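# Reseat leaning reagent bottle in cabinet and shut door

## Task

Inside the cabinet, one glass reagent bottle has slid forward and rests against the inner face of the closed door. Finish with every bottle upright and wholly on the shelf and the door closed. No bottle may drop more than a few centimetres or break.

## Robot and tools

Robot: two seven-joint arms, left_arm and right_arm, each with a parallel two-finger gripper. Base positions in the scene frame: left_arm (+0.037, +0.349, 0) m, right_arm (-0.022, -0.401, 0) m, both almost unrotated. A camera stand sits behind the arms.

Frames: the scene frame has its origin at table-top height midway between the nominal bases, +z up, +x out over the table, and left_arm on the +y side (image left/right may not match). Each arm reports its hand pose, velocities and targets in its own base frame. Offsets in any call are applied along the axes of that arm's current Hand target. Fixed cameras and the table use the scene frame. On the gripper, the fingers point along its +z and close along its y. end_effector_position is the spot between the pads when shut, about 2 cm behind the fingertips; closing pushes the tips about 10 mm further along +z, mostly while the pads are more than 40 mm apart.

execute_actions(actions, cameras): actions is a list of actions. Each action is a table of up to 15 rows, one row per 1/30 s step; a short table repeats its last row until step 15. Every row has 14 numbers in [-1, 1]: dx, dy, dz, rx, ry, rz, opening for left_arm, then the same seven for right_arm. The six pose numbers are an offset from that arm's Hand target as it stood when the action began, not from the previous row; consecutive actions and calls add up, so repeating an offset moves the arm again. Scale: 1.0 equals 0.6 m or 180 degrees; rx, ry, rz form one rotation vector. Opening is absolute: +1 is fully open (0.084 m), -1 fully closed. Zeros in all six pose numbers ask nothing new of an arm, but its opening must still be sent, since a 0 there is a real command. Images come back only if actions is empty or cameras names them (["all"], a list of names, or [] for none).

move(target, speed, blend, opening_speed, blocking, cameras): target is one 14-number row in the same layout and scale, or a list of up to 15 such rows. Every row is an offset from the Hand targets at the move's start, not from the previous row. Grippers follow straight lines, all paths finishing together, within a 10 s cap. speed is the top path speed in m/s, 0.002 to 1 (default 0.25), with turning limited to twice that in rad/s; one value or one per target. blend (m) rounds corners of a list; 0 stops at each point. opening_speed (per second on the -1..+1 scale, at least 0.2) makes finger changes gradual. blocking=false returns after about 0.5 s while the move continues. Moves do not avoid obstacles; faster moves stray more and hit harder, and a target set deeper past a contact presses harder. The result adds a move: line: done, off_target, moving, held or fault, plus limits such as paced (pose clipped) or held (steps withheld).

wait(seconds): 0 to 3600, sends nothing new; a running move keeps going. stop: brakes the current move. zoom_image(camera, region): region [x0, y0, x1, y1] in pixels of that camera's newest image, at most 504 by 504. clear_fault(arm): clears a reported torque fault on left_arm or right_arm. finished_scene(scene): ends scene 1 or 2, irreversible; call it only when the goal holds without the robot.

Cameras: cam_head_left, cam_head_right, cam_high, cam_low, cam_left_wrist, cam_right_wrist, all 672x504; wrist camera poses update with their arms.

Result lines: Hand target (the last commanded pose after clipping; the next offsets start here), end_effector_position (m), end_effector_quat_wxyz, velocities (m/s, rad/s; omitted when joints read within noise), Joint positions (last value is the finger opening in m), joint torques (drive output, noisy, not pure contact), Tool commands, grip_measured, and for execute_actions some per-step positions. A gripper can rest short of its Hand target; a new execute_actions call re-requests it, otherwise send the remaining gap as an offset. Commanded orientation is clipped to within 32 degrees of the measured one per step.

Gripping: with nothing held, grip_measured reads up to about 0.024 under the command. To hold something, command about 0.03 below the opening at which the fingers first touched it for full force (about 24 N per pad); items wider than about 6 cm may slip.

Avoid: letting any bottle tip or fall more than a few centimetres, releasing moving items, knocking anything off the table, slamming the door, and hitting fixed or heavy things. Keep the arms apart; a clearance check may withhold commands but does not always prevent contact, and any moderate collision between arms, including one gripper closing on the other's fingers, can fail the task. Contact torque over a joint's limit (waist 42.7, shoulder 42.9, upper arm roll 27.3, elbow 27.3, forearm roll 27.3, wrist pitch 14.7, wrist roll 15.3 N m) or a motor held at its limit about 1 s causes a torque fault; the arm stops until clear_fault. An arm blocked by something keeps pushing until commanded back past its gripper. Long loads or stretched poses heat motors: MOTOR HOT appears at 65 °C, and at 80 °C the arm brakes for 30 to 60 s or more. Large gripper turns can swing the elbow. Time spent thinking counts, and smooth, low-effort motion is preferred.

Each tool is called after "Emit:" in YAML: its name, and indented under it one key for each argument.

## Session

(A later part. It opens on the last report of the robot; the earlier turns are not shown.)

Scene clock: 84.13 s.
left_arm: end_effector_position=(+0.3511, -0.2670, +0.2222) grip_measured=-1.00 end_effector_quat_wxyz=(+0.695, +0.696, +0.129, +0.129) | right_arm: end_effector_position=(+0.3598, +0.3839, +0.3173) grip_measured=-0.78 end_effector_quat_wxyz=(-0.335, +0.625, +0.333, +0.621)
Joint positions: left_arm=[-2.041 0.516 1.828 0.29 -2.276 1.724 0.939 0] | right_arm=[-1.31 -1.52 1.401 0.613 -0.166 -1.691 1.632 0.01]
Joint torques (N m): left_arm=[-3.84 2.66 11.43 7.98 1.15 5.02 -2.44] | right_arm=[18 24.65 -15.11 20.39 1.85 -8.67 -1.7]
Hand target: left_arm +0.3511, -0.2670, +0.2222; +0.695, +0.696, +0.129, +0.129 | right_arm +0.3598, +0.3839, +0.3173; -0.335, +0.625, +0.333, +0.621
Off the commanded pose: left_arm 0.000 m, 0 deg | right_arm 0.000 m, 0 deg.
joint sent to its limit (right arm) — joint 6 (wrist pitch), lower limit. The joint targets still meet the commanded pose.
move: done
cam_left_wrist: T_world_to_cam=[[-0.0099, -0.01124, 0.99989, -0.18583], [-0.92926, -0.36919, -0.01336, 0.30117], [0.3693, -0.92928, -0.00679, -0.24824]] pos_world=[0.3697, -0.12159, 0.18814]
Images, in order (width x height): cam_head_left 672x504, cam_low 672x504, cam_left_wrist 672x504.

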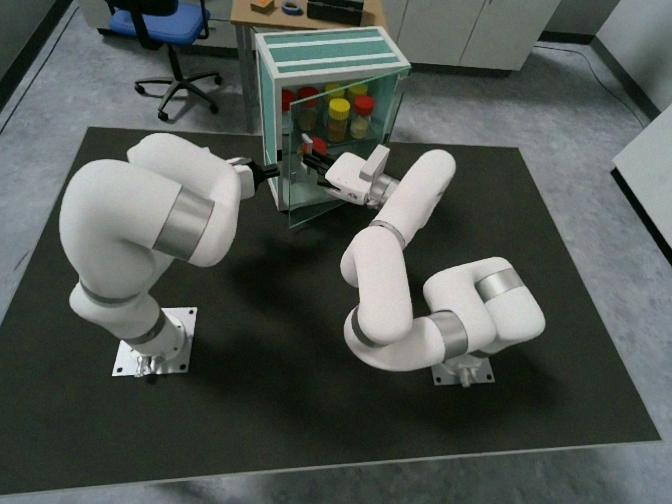

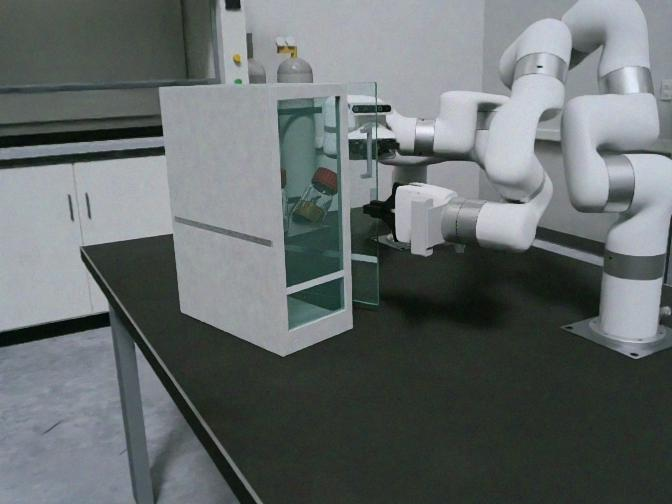

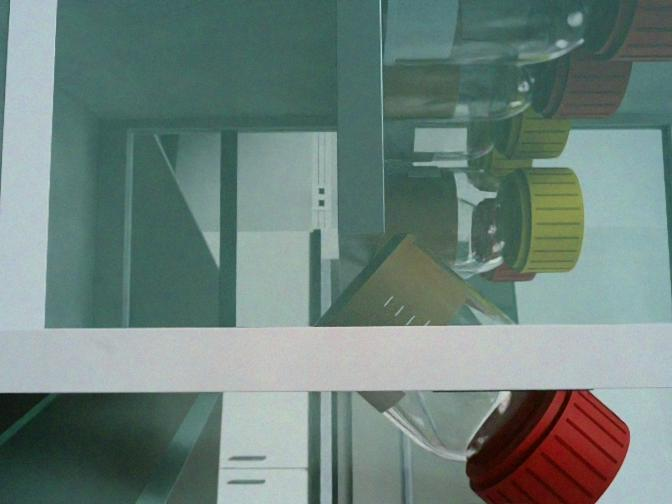

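Emit:
move:
  target:
    - [0,-0.04,0,0,-0.012,0,-1,0,0,0,0,0,0,-1]
    - [0.0018,-0.04,0.151,0,-0.012,0,-1,0,0,0,0,0,0,-1]
  speed: [0.06,0.05]
  cameras: ["cam_left_wrist","cam_low","cam_head_left"]

Emit:
zoom_image:
  camera: "cam_low"
  region: [260, 130, 400, 260]

Emit:
zoom_image:
  camera: "cam_head_left"
  region: [230, 110, 340, 220]

Scene clock: 89.07 s.
left_arm: end_effector_position=(+0.3845, -0.3511, +0.1981) grip_measured=-1.00 end_effector_quat_wxyz=(+0.697, +0.698, +0.116, +0.116) | right_arm: end_effector_position=(+0.3598, +0.3839, +0.3173) grip_measured=-0.78 end_effector_quat_wxyz=(-0.335, +0.625, +0.333, +0.621)
Joint positions: left_arm=[-1.722 0.479 1.297 0.521 -2.456 1.596 0.982 0] | right_arm=[-1.31 -1.52 1.401 0.613 -0.166 -1.691 1.632 0.01]
Joint torques (N m): left_arm=[3.76 -2.75 6.8 15.28 -3.4 0.1 -2.3] | right_arm=[18.19 24.68 -15.51 20.18 1.84 -8.7 -1.78]
Hand target: left_arm +0.3846, -0.3511, +0.1981; +0.697, +0.698, +0.116, +0.116 | right_arm +0.3598, +0.3839, +0.3173; -0.335, +0.625, +0.333, +0.621
Off the commanded pose: left_arm 0.000 m, 0 deg | right_arm 0.000 m, 0 deg.
joint at its limit (right arm) — joint 6 (wrist pitch), lower limit.
move: done
cam_left_wrist: T_world_to_cam=[[-0.01032, -0.01086, 0.99989, -0.16205], [-0.94253, -0.33385, -0.01336, 0.31838], [0.33396, -0.94256, -0.00679, -0.33005]] pos_world=[0.40863, -0.20656, 0.16404]
Images, in order (width x height): cam_head_left 672x504, cam_low 672x504, cam_left_wrist 672x504.

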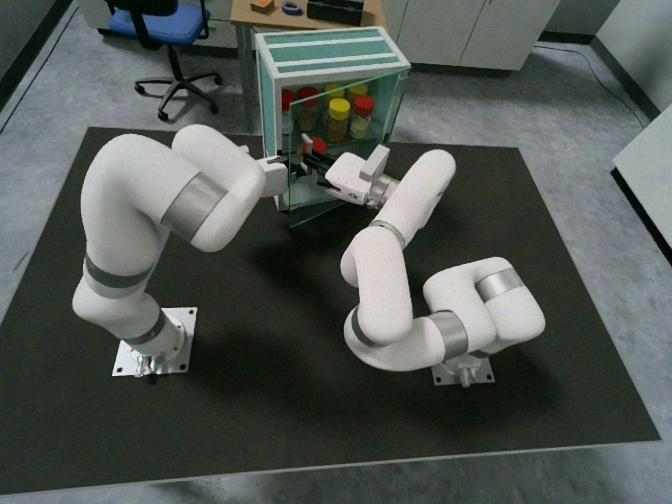

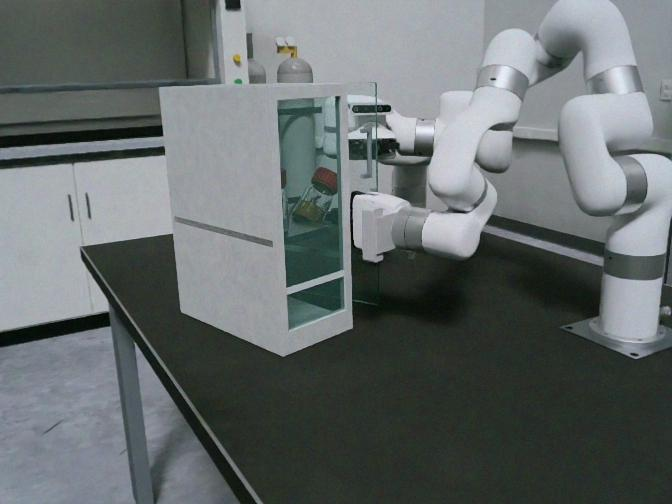

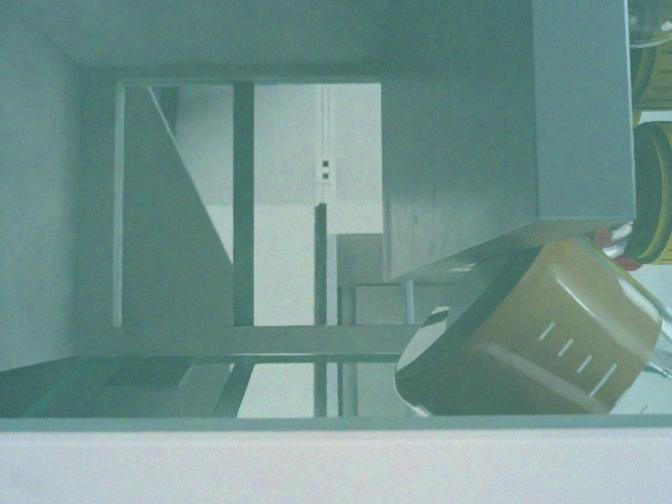

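Scaled by 3.600 from the camera's image (finer frame: 960x720).

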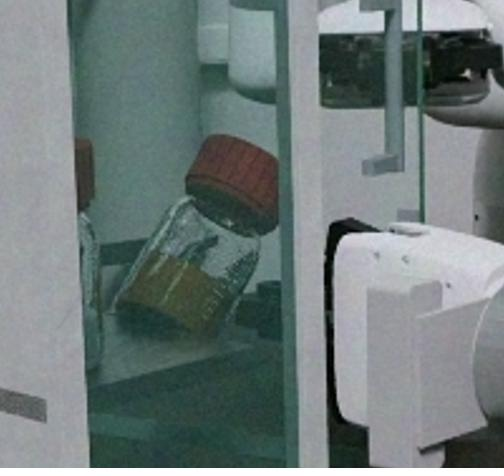

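Scaled by 4.582 from the camera's image (finer frame: 960x720).

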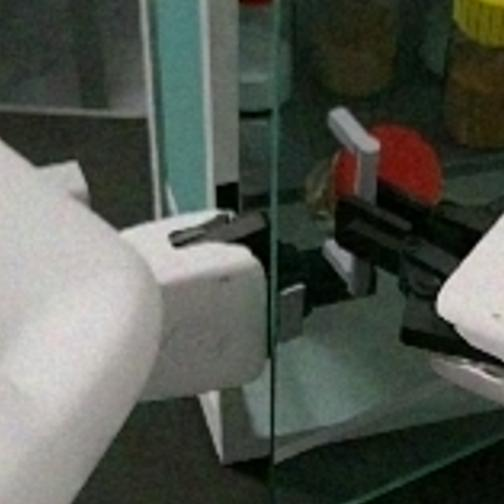

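Emit:
move:
  target:
    - [0,0.007,0,0,0,0,-1,0,-0.0055,-0.0157,-0.006,0,0,-1]
    - [0,0.007,0.03,0,0,0,-1,0,-0.0055,-0.0157,-0.006,0,0,-1]
  speed: [0.02,0.03]
  cameras: ["cam_left_wrist","cam_low","cam_head_left"]

Emit:
zoom_image:
  camera: "cam_low"
  region: [260, 130, 400, 260]

Emit:
zoom_image:
  camera: "cam_head_left"
  region: [230, 110, 340, 220]

Scene clock: 91.67 s.
left_arm: end_effector_position=(+0.3904, -0.3682, +0.2023) grip_measured=-1.00 end_effector_quat_wxyz=(+0.697, +0.698, +0.116, +0.116) | right_arm: end_effector_position=(+0.3518, +0.3779, +0.3174) grip_measured=-0.78 end_effector_quat_wxyz=(-0.330, +0.629, +0.327, +0.624)
Joint positions: left_arm=[-1.731 0.489 1.271 0.564 -2.49 1.557 0.962 0] | right_arm=[-1.274 -1.524 1.392 0.566 -0.175 -1.683 1.632 0.01]
Joint torques (N m): left_arm=[4.87 -3.05 7.53 15.53 -3.77 -0.21 -2.43] | right_arm=[16.65 10.93 -19.64 12.89 2.11 -5.29 2.07]
Hand target: left_arm +0.3904, -0.3682, +0.2023; +0.697, +0.698, +0.116, +0.116 | right_arm +0.3518, +0.3779, +0.3174; -0.330, +0.629, +0.327, +0.624
Off the commanded pose: left_arm 0.000 m, 0 deg | right_arm 0.000 m, 0 deg.
move: done
cam_left_wrist: T_world_to_cam=[[-0.01032, -0.01086, 0.99989, -0.16637], [-0.94253, -0.33385, -0.01336, 0.31832], [0.33396, -0.94256, -0.00679, -0.34802]] pos_world=[0.41453, -0.22356, 0.16824]
Images, in order (width x height): cam_head_left 672x504, cam_low 672x504, cam_left_wrist 672x504.

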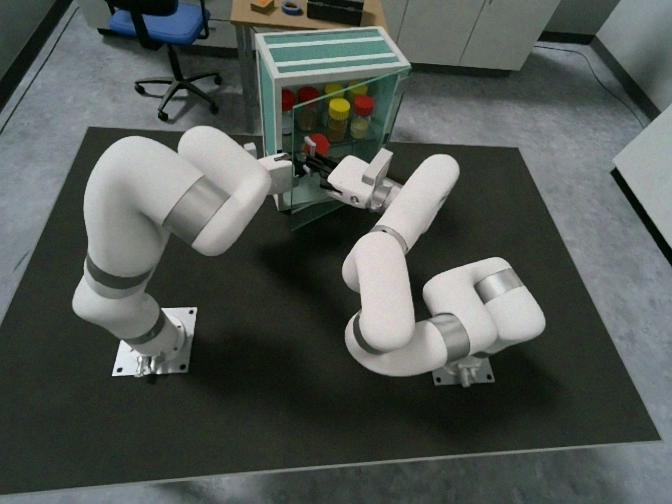

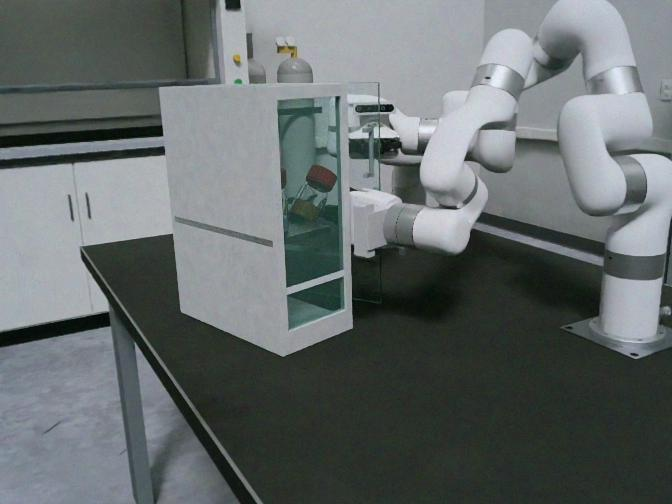

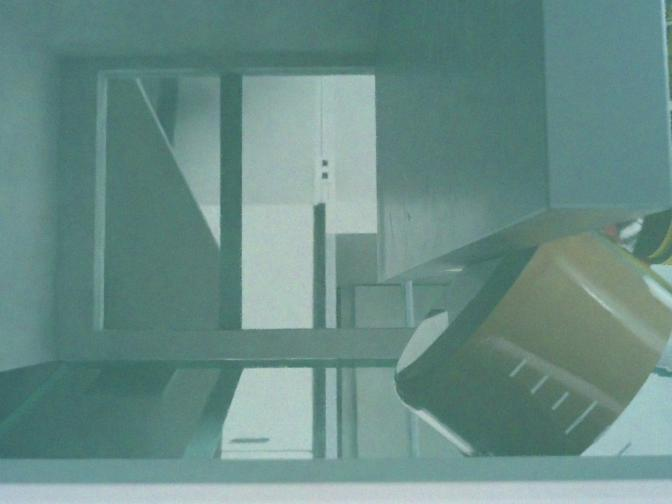

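Scaled by 3.600 from the camera's image (finer frame: 960x720).

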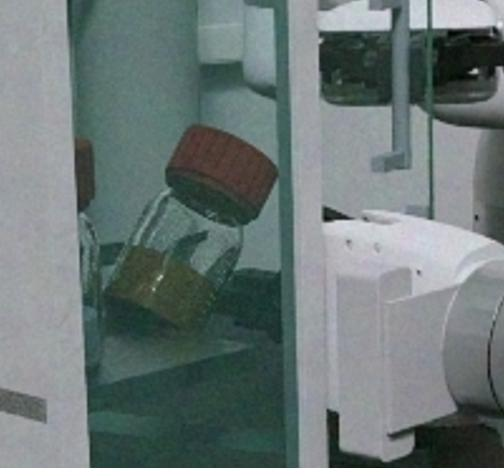

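Scaled by 4.582 from the camera's image (finer frame: 960x720).

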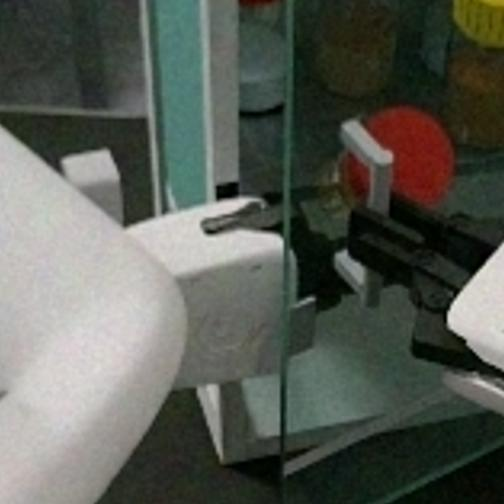

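Emit:
move:
  target:
    - [0.005,0.017,0.005,0,0.02,0,-1,0,0,0,0,0,0,-1]
  speed: [0.02]
  cameras: ["cam_left_wrist","cam_low","cam_head_left"]

Emit:
zoom_image:
  camera: "cam_low"
  region: [260, 130, 400, 260]

Emit:
zoom_image:
  camera: "cam_head_left"
  region: [230, 110, 340, 220]

Scene clock: 94.27 s.
left_arm: end_effector_position=(+0.3942, -0.3700, +0.2125) grip_measured=-1.00 end_effector_quat_wxyz=(+0.693, +0.694, +0.138, +0.137) | right_arm: end_effector_position=(+0.3518, +0.3779, +0.3174) grip_measured=-0.78 end_effector_quat_wxyz=(-0.330, +0.629, +0.327, +0.624)
Joint positions: left_arm=[-1.83 0.43 1.33 0.554 -2.544 1.452 0.981 0] | right_arm=[-1.274 -1.524 1.392 0.566 -0.175 -1.683 1.632 0.01]
Joint torques (N m): left_arm=[-3.44 -10.78 12.32 9.03 -3.26 -0.19 2.8] | right_arm=[16.69 11.4 -19.8 12.89 1.94 -5.39 2.21]
Hand target: left_arm +0.3942, -0.3701, +0.2125; +0.693, +0.694, +0.138, +0.137 | right_arm +0.3518, +0.3779, +0.3174; -0.330, +0.629, +0.327, +0.624
Off the commanded pose: left_arm 0.000 m, 0 deg | right_arm 0.000 m, 0 deg.
move: done
cam_left_wrist: T_world_to_cam=[[-0.00971, -0.01153, 0.99989, -0.17703], [-0.91973, -0.39232, -0.01346, 0.29074], [0.39243, -0.91975, -0.00679, -0.36559]] pos_world=[0.40915, -0.22423, 0.17844]
Images, in order (width x height): cam_head_left 672x504, cam_low 672x504, cam_left_wrist 672x504.

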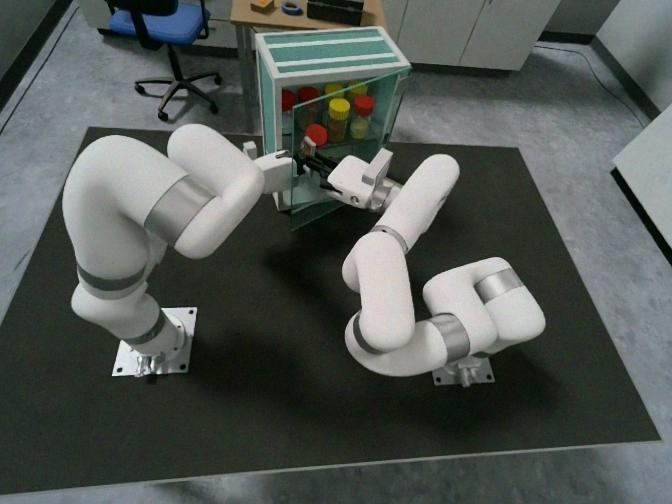

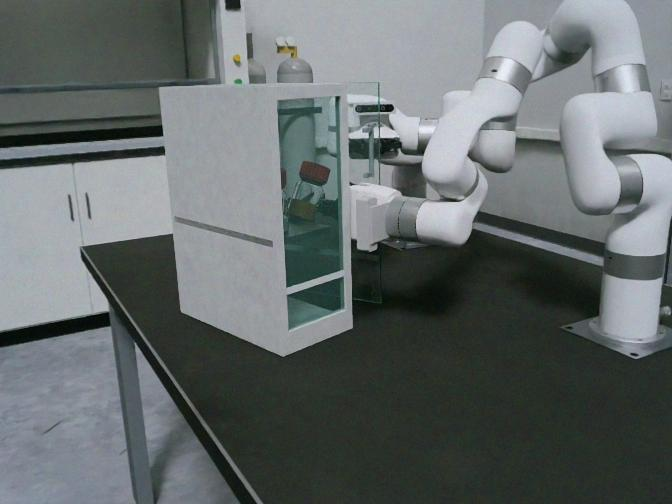

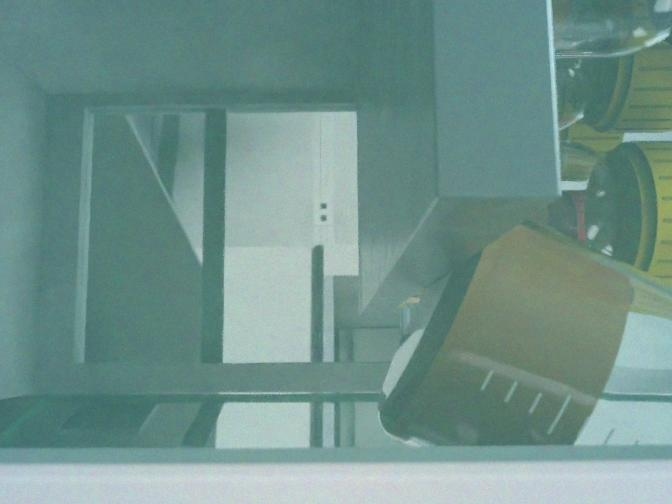

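Scaled by 3.600 from the camera's image (finer frame: 960x720).

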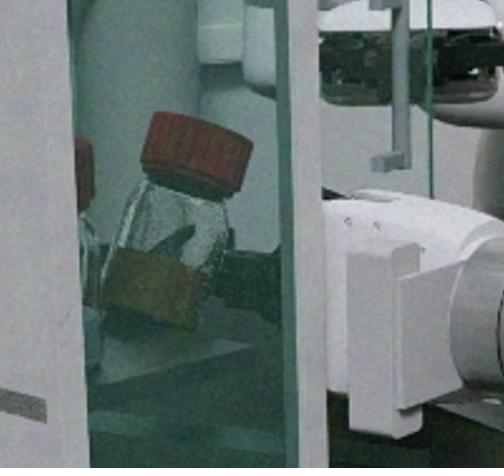

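Scaled by 4.582 from the camera's image (finer frame: 960x720).

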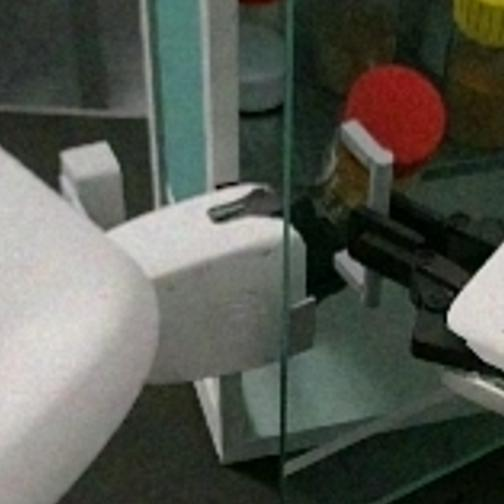

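Emit:
move:
  target:
    - [0,0,0,0,0,0,-1,0,-0.011,-0.048,0,0,0,-1]
    - [0.008,0.02,0,0,0.04,0,-1,0,-0.011,-0.048,0,0,0,-1]
  speed: [0.06,0.02]
  cameras: ["cam_left_wrist","cam_low","cam_head_left"]

Emit:
zoom_image:
  camera: "cam_low"
  region: [260, 130, 400, 260]

Emit:
zoom_image:
  camera: "cam_head_left"
  region: [230, 110, 340, 220]

Scene clock: 99.27 s.
left_arm: end_effector_position=(+0.3986, -0.3682, +0.2245) grip_measured=-1.00 end_effector_quat_wxyz=(+0.683, +0.684, +0.181, +0.181) | right_arm: end_effector_position=(+0.3300, +0.3580, +0.3175) grip_measured=-0.78 end_effector_quat_wxyz=(-0.330, +0.629, +0.327, +0.624)
Joint positions: left_arm=[-2.029 0.34 1.455 0.532 -2.676 1.279 1.052 0] | right_arm=[-1.192 -1.272 1.458 0.454 -0.265 -1.691 1.356 0.01]
Joint torques (N m): left_arm=[-3.31 -8.68 10.22 9.74 -3.21 -0.06 2.9] | right_arm=[7.55 23.74 -13.97 22.21 1.81 -9.2 -1.83]
Hand target: left_arm +0.3986, -0.3682, +0.2245; +0.683, +0.684, +0.181, +0.181 | right_arm +0.3300, +0.3580, +0.3175; -0.330, +0.629, +0.327, +0.624
Off the commanded pose: left_arm 0.000 m, 0 deg | right_arm 0.000 m, 0 deg.
joint sent to its limit (right arm) — joint 6 (wrist pitch), lower limit. The joint targets still meet the commanded pose.
move: done
cam_left_wrist: T_world_to_cam=[[-0.00828, -0.0127, 0.99989, -0.18997], [-0.8633, -0.50451, -0.01356, 0.23194], [0.50462, -0.86332, -0.00679, -0.3896]] pos_world=[0.39526, -0.22175, 0.19044]
Images, in order (width x height): cam_head_left 672x504, cam_low 672x504, cam_left_wrist 672x504.

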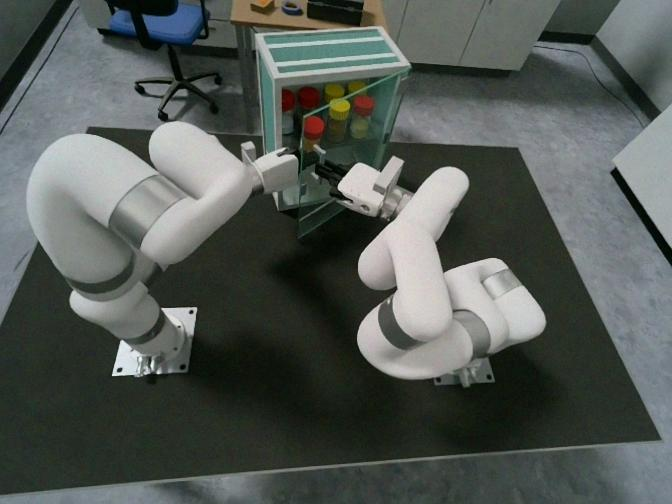

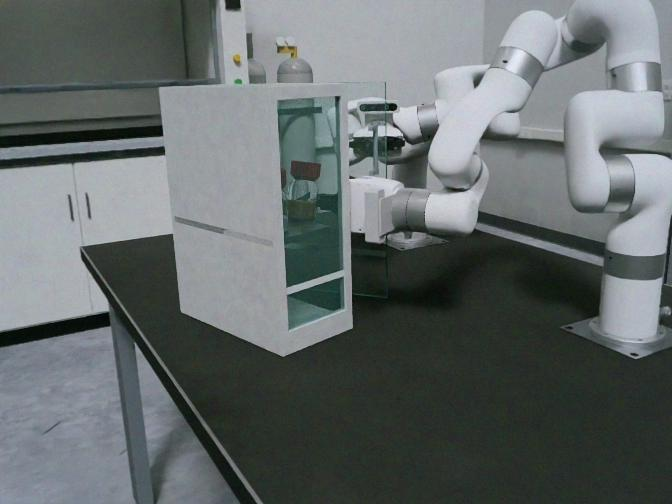

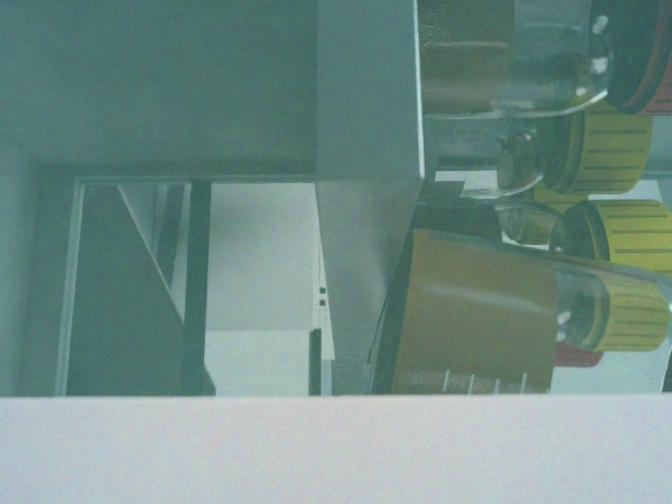

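Scaled by 3.600 from the camera's image (finer frame: 960x720).

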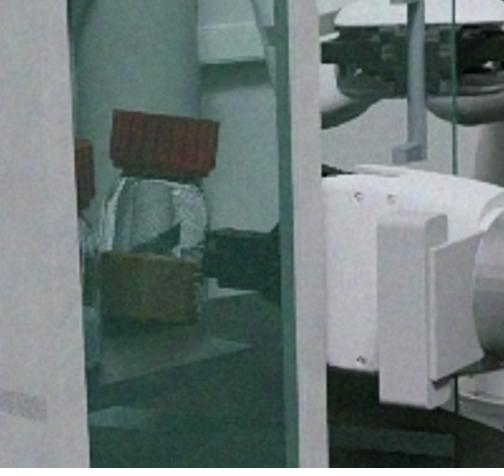

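Scaled by 4.582 from the camera's image (finer frame: 960x720).

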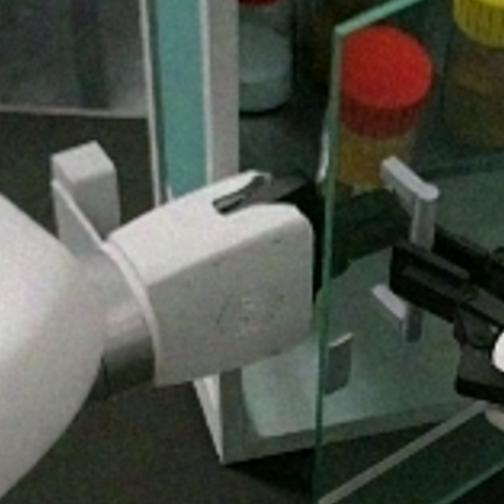

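Emit:
move:
  target:
    - [0,0,0,0,0,0,-1,0,-0.005,-0.123,0,0,0,-1]
    - [0.044,0.01,0.0365,0,0.09,0,-1,0,-0.005,-0.123,0,0,0,-1]
  speed: [0.07,0.02]
  cameras: ["cam_left_wrist","cam_low","cam_head_left"]

Emit:
zoom_image:
  camera: "cam_low"
  region: [260, 130, 400, 260]

Emit:
zoom_image:
  camera: "cam_head_left"
  region: [230, 90, 370, 230]

Scene clock: 109.40 s.
left_arm: end_effector_position=(+0.4324, -0.3742, +0.2304) grip_measured=-1.00 end_effector_quat_wxyz=(+0.651, +0.652, +0.276, +0.275) | right_arm: end_effector_position=(+0.2856, +0.2989, +0.3179) grip_measured=-0.78 end_effector_quat_wxyz=(-0.329, +0.629, +0.327, +0.624)
Joint positions: left_arm=[-2.09 0.392 1.384 0.624 -3.088 1.041 1.158 0] | right_arm=[-1.05 -0.744 1.426 0.193 -0.466 -1.691 0.788 0.01]
Joint torques (N m): left_arm=[2.37 -0.24 5.89 16.93 -2.47 0.11 2.94] | right_arm=[2.86 16.56 -4.91 15.08 -1.15 -10.5 -1.91]
Hand target: left_arm +0.4324, -0.3742, +0.2304; +0.651, +0.652, +0.276, +0.275 | right_arm +0.2856, +0.2990, +0.3179; -0.330, +0.629, +0.327, +0.624
Off the commanded pose: left_arm 0.000 m, 0 deg | right_arm 0.000 m, 0 deg.
joint at its limit (right arm) — joint 6 (wrist pitch), lower limit.
move: done
cam_left_wrist: T_world_to_cam=[[-0.00461, -0.01473, 0.99988, -0.19808], [-0.68828, -0.72532, -0.01386, 0.09995], [0.72543, -0.68826, -0.00679, -0.4417]] pos_world=[0.3883, -0.23443, 0.19644]
Images, in order (width x height): cam_head_left 672x504, cam_low 672x504, cam_left_wrist 672x504.

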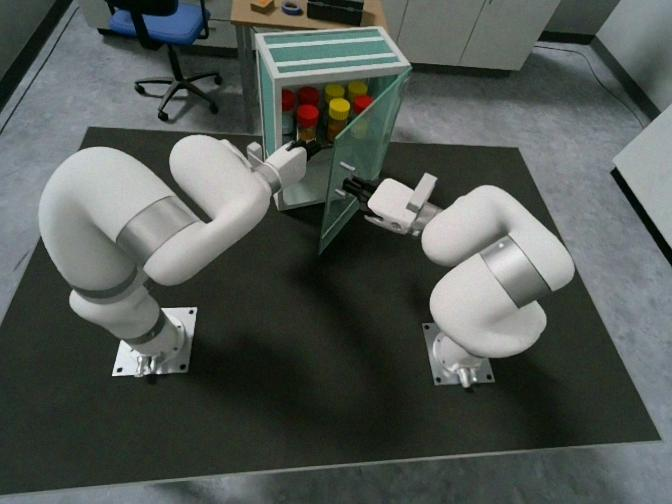

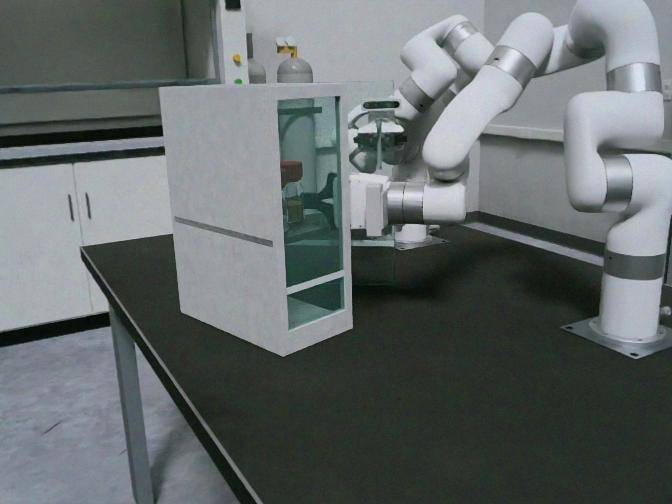

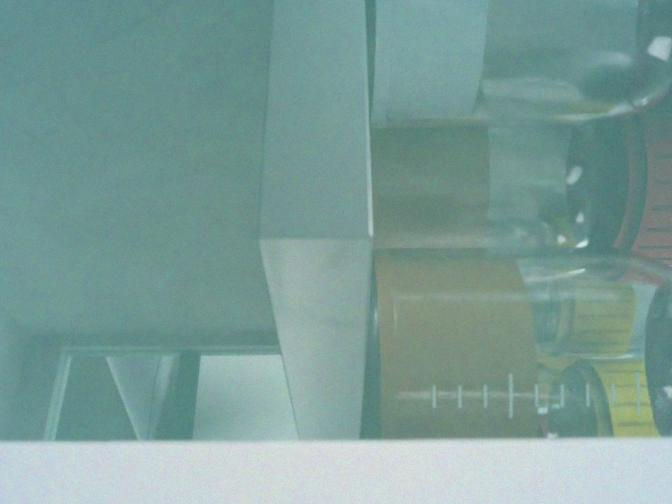

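Scaled by 3.600 from the camera's image (finer frame: 960x720).

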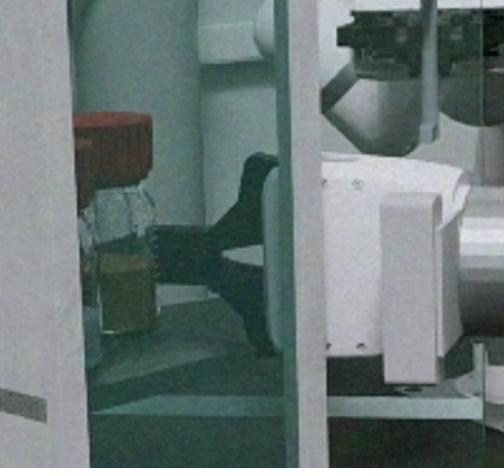

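Scaled by 3.600 from the camera's image (finer frame: 960x720).

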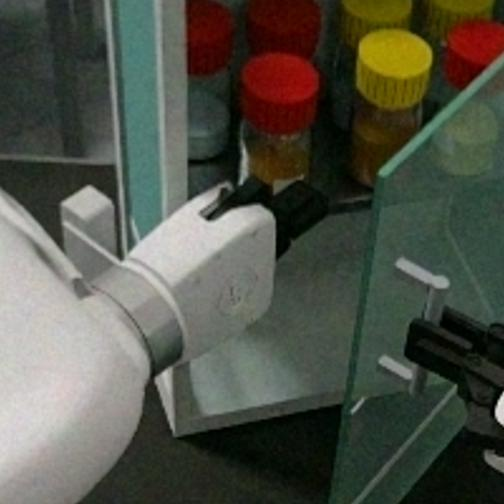

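Emit:
move:
  target:
    - [0,0,-0.08,0,0,0,-1,0,0,0,0,0,0,-0.2]
    - [-0.0435,0.008,-0.052,0,0.194,0,-1,0,0,-0.12,0,0,0,-0.2]
    - [-0.0435,0.008,-0.052,0,0.194,0,-1,0,0.07,-0.277,0,0,0,-0.2]
  speed: [0.06,0.08,0.15]
  cameras: ["cam_left_wrist","cam_low","cam_head_left","cam_head_right"]

Emit:
zoom_image:
  camera: "cam_head_left"
  region: [230, 90, 370, 230]

Scene clock: 113.47 s.
left_arm: end_effector_position=(+0.3976, -0.3429, +0.2308) grip_measured=-1.00 end_effector_quat_wxyz=(+0.645, +0.646, +0.289, +0.289) | right_arm: end_effector_position=(+0.2844, +0.2971, +0.3179) grip_measured=-0.21 end_effector_quat_wxyz=(-0.329, +0.629, +0.327, +0.624)
Joint positions: left_arm=[-2.471 0.385 1.714 0.466 -3.161 1.04 1.2 0] | right_arm=[-1.044 -0.731 1.42 0.186 -0.473 -1.69 0.775 0.035]
Joint torques (N m): left_arm=[-3.63 3.54 4.35 16.45 -2.45 0.15 2.85] | right_arm=[-4.75 14.28 -5.58 11.22 2.84 0.16 -0.69]
Hand target: left_arm +0.3976, -0.3429, +0.2308; +0.645, +0.646, +0.289, +0.289 (not the last commanded pose) | right_arm +0.2844, +0.2971, +0.3179; -0.329, +0.629, +0.327, +0.624 (not the last commanded pose)
Off the commanded pose: left_arm 0.029 m, 32 deg | right_arm 0.169 m, 0 deg.
joint at its limit (right arm) — joint 6 (wrist pitch), lower limit.
move: held (right_arm; a check stopped the path), off_target (left_arm; braked when a check withheld steps of right_arm); path passed 1 of 3 targets; limits=held
pose unreachable (right arm): on one or more control steps of this call, first in action 0 (counted from 0), this arm could not follow its commanded pose, so it was not sent that pose on those steps. It may still have moved: this result reports where it is.
cause: moving toward the commanded pose would bring two parts of the arm too close to each other (joints 3 (upper arm roll) to 5 (forearm roll) lie between them).
cam_left_wrist: T_world_to_cam=[[-0.00404, -0.01499, 0.99988, -0.19849], [-0.6568, -0.75394, -0.01396, 0.07636], [0.75406, -0.65677, -0.00679, -0.39544]] pos_world=[0.34753, -0.20511, 0.19684]
Images, in order (width x height): cam_head_left 672x504, cam_head_right 672x504, cam_low 672x504, cam_left_wrist 672x504.

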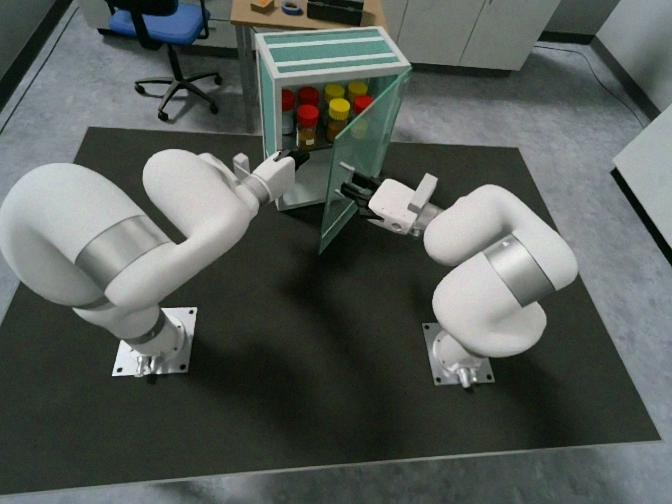

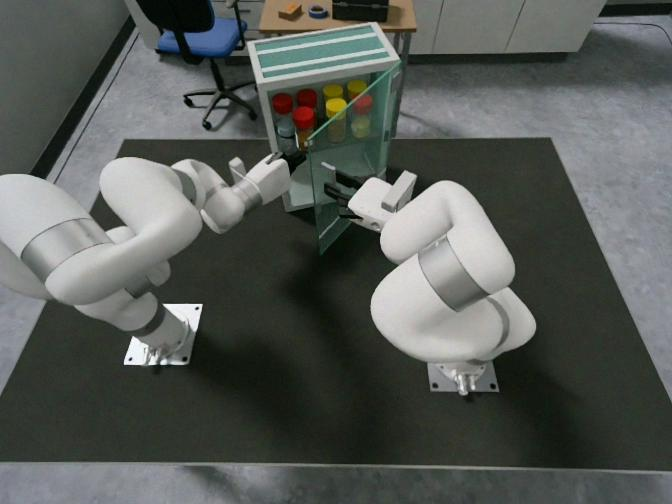

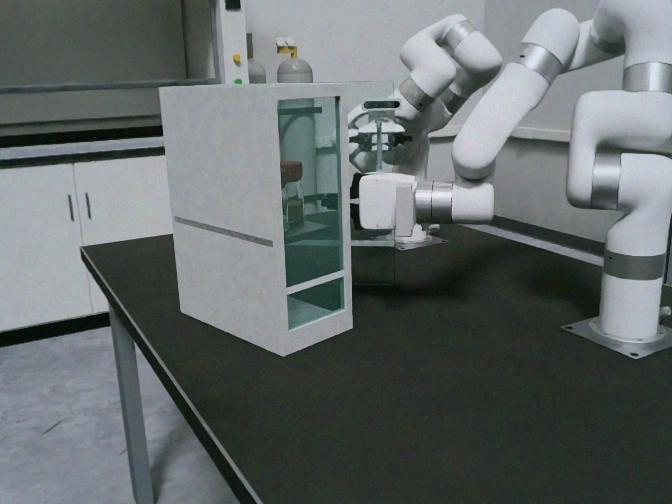

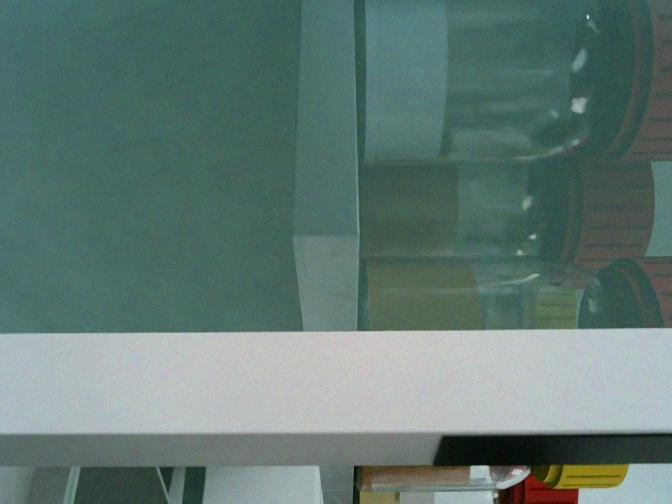

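Scaled by 3.600 from the camera's image (finer frame: 960x720).

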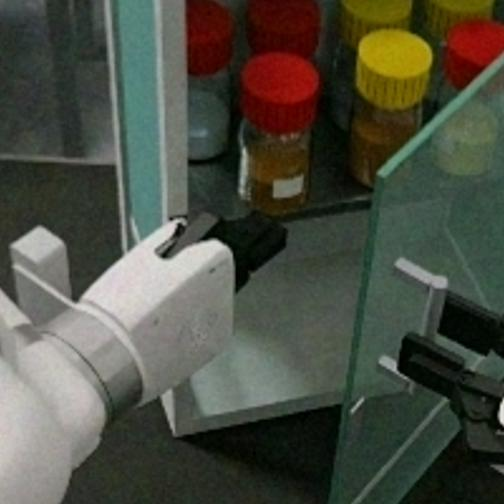

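Emit:
move:
  target:
    - [0,0,0,0,0,0,-1,0,0,-0.05,-0.08,0,0,-0.2]
    - [0,0,0,0,0,0,-1,0,0.06,-0.16,-0.25,0,0,-0.2]
  speed: [0.06,0.12]
  cameras: ["cam_head_right"]

Scene clock: 115.07 s.
left_arm: end_effector_position=(+0.3976, -0.3429, +0.2308) grip_measured=-1.00 end_effector_quat_wxyz=(+0.645, +0.646, +0.289, +0.289) | right_arm: end_effector_position=(+0.2845, +0.2969, +0.3179) grip_measured=-0.21 end_effector_quat_wxyz=(-0.329, +0.629, +0.327, +0.624)
Joint positions: left_arm=[-2.472 0.385 1.714 0.466 -3.161 1.04 1.2 0] | right_arm=[-1.043 -0.731 1.419 0.185 -0.472 -1.689 0.775 0.035]
Joint torques (N m): left_arm=[-3.91 3.49 4.43 16.44 -2.64 0.26 2.79] | right_arm=[-4.27 13.83 -5.4 11.15 -0.65 -2.87 -1.93]
Hand target: left_arm +0.3976, -0.3429, +0.2308; +0.645, +0.646, +0.289, +0.289 | right_arm +0.2845, +0.2969, +0.3179; -0.329, +0.629, +0.327, +0.624 (not the last commanded pose)
Off the commanded pose: left_arm 0.000 m, 0 deg | right_arm 0.102 m, 45 deg.
joint at its limit (right arm) — joint 6 (wrist pitch), lower limit.
move: held (right_arm; a check stopped the path); path passed 0 of 2 targets; limits=held
pose unreachable (right arm): on one or more control steps of this call, first in action 0 (counted from 0), this arm could not follow its commanded pose, so it was not sent that pose on those steps. It may still have moved: this result reports where it is.
cause: moving toward the commanded pose would bring two parts of the arm too close to each other (joints 3 (upper arm roll) to 5 (forearm roll) lie between them).

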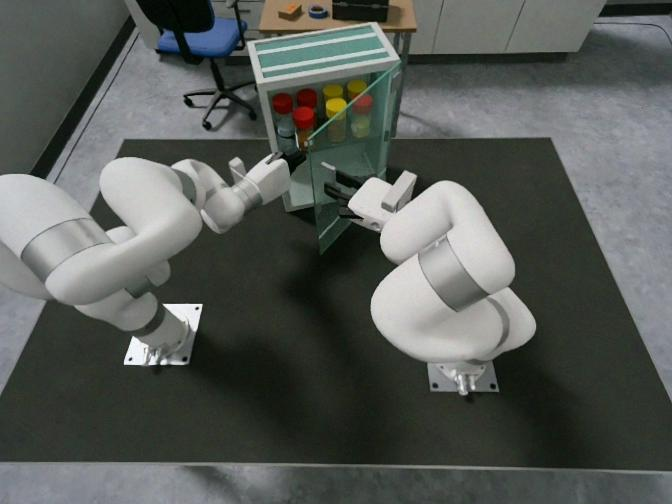

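Emit:
move:
  target:
    - [-0.042,0.007,0.025,0,0.15,0,-1,0,0,0,0,0,0,-0.2]
  speed: 0.1
  cameras: ["cam_left_wrist","cam_head_left","cam_head_right"]

Emit:
zoom_image:
  camera: "cam_head_left"
  region: [230, 90, 370, 230]

Scene clock: 118.23 s.
left_arm: end_effector_position=(+0.3920, -0.3717, +0.2350) grip_measured=-1.00 end_effector_quat_wxyz=(+0.560, +0.560, +0.432, +0.432) | right_arm: end_effector_position=(+0.2845, +0.2969, +0.3179) grip_measured=-0.21 end_effector_quat_wxyz=(-0.329, +0.629, +0.327, +0.624)
Joint positions: left_arm=[-2.454 0.588 1.457 0.688 -4.138 0.755 1.675 0] | right_arm=[-1.043 -0.731 1.419 0.185 -0.472 -1.689 0.775 0.035]
Joint torques (N m): left_arm=[3.83 -0.56 9.41 15.66 -1.81 0.39 2.81] | right_arm=[-3.8 14.36 -5.35 10.9 -0.79 -1.54 0.13]
Hand target: left_arm +0.3920, -0.3717, +0.2350; +0.559, +0.560, +0.432, +0.432 | right_arm +0.2845, +0.2969, +0.3179; -0.329, +0.629, +0.327, +0.624
Off the commanded pose: left_arm 0.000 m, 0 deg | right_arm 0.000 m, 0 deg.
joint at its limit (right arm) — joint 6 (wrist pitch), lower limit.
move: done
cam_left_wrist: T_world_to_cam=[[0.00289, -0.01563, 0.99987, -0.20608], [-0.24291, -0.96994, -0.01446, -0.19133], [0.97005, -0.24284, -0.0066, -0.34095]] pos_world=[0.28486, -0.27159, 0.20104]
Images, in order (width x height): cam_head_left 672x504, cam_head_right 672x504, cam_left_wrist 672x504.

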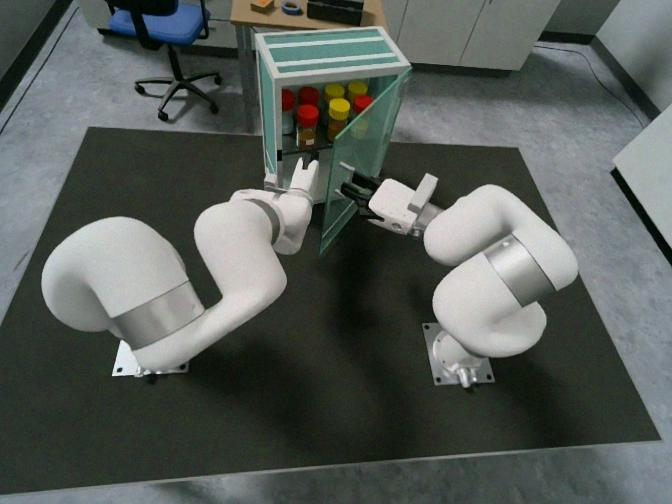

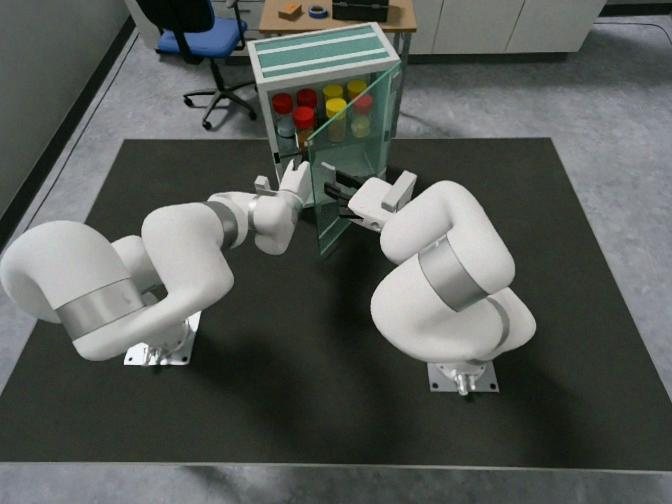

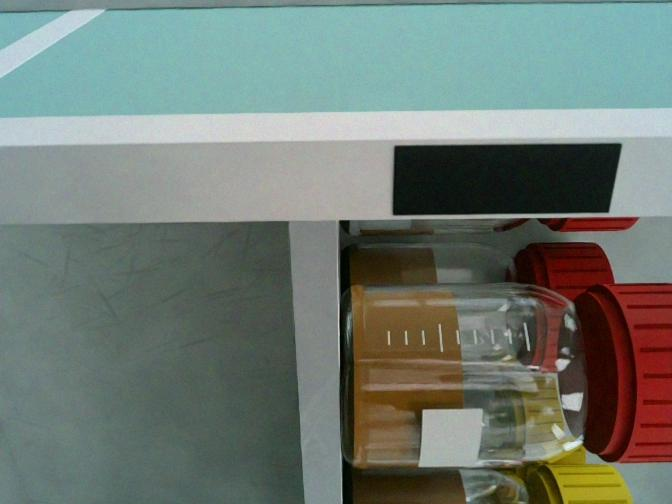

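Scaled by 3.600 from the camera's image (finer frame: 960x720).

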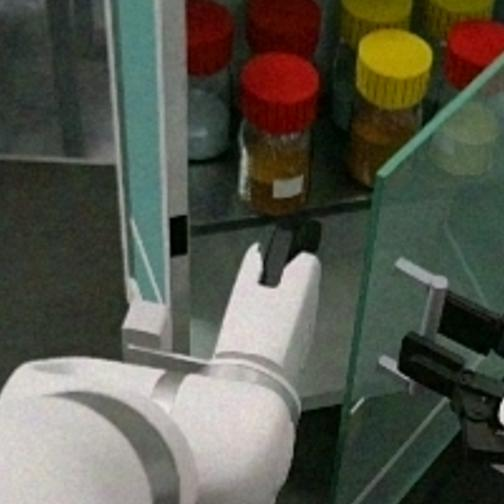

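Emit:
move:
  target:
    - [0.034,0.0,0.076,0,0,0,-1,0,0,0,0,0,0,-0.2]
  speed: 0.03
  cameras: ["cam_left_wrist","cam_low","cam_head_left"]

Emit:
zoom_image:
  camera: "cam_head_left"
  region: [230, 90, 370, 230]

Scene clock: 121.17 s.
left_arm: end_effector_position=(+0.4413, -0.3636, +0.2350) grip_measured=-1.00 end_effector_quat_wxyz=(+0.560, +0.560, +0.432, +0.432) | right_arm: end_effector_position=(+0.2845, +0.2969, +0.3179) grip_measured=-0.21 end_effector_quat_wxyz=(-0.329, +0.629, +0.327, +0.624)
Joint positions: left_arm=[-2.228 0.6 1.366 0.773 -3.988 0.735 1.576 0] | right_arm=[-1.043 -0.731 1.419 0.185 -0.472 -1.689 0.775 0.035]
Joint torques (N m): left_arm=[3.86 -2.59 10.32 16.03 2.22 0.52 -2.4] | right_arm=[-3.15 14.19 -5.72 10.53 -0.6 -0.27 0.95]
Hand target: left_arm +0.4413, -0.3635, +0.2350; +0.559, +0.560, +0.432, +0.432 | right_arm +0.2845, +0.2969, +0.3179; -0.329, +0.629, +0.327, +0.624
Off the commanded pose: left_arm 0.000 m, 0 deg | right_arm 0.000 m, 0 deg.
joint at its limit (right arm) — joint 6 (wrist pitch), lower limit.
move: done
cam_left_wrist: T_world_to_cam=[[0.00289, -0.01563, 0.99987, -0.206], [-0.24291, -0.96994, -0.01446, -0.1715], [0.97005, -0.24284, -0.0066, -0.38681]] pos_world=[0.33416, -0.26349, 0.20094]
Images, in order (width x height): cam_head_left 672x504, cam_low 672x504, cam_left_wrist 672x504.

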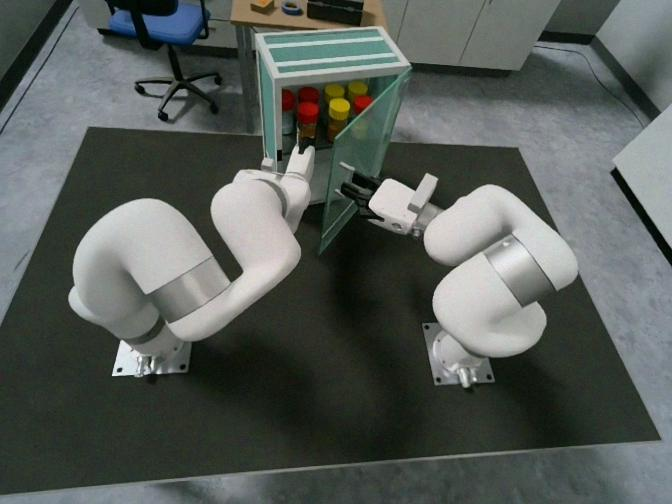

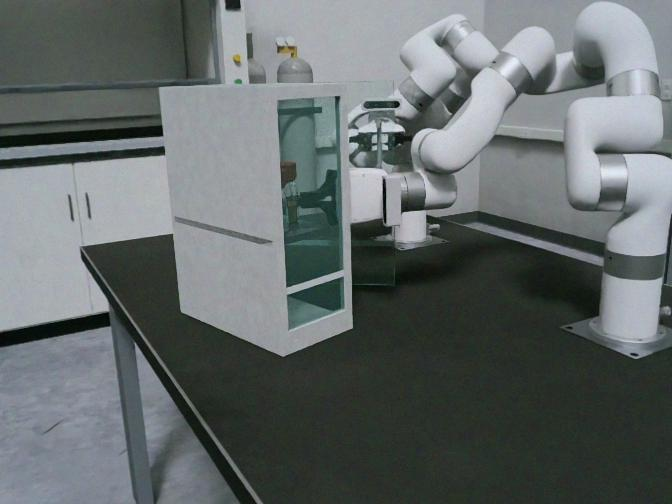

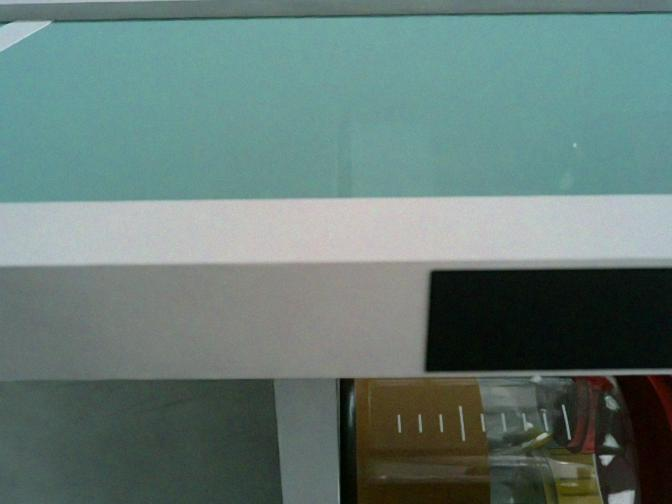

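Scaled by 3.600 from the camera's image (finer frame: 960x720).

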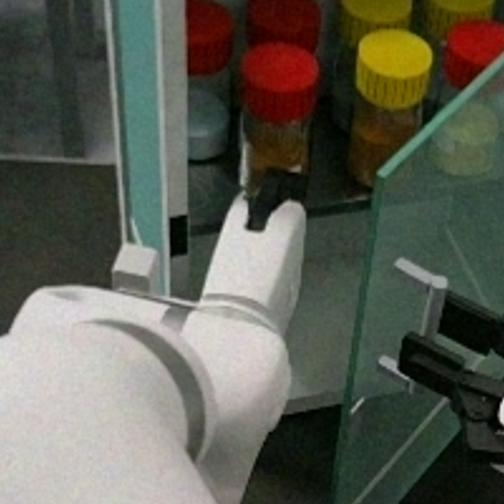

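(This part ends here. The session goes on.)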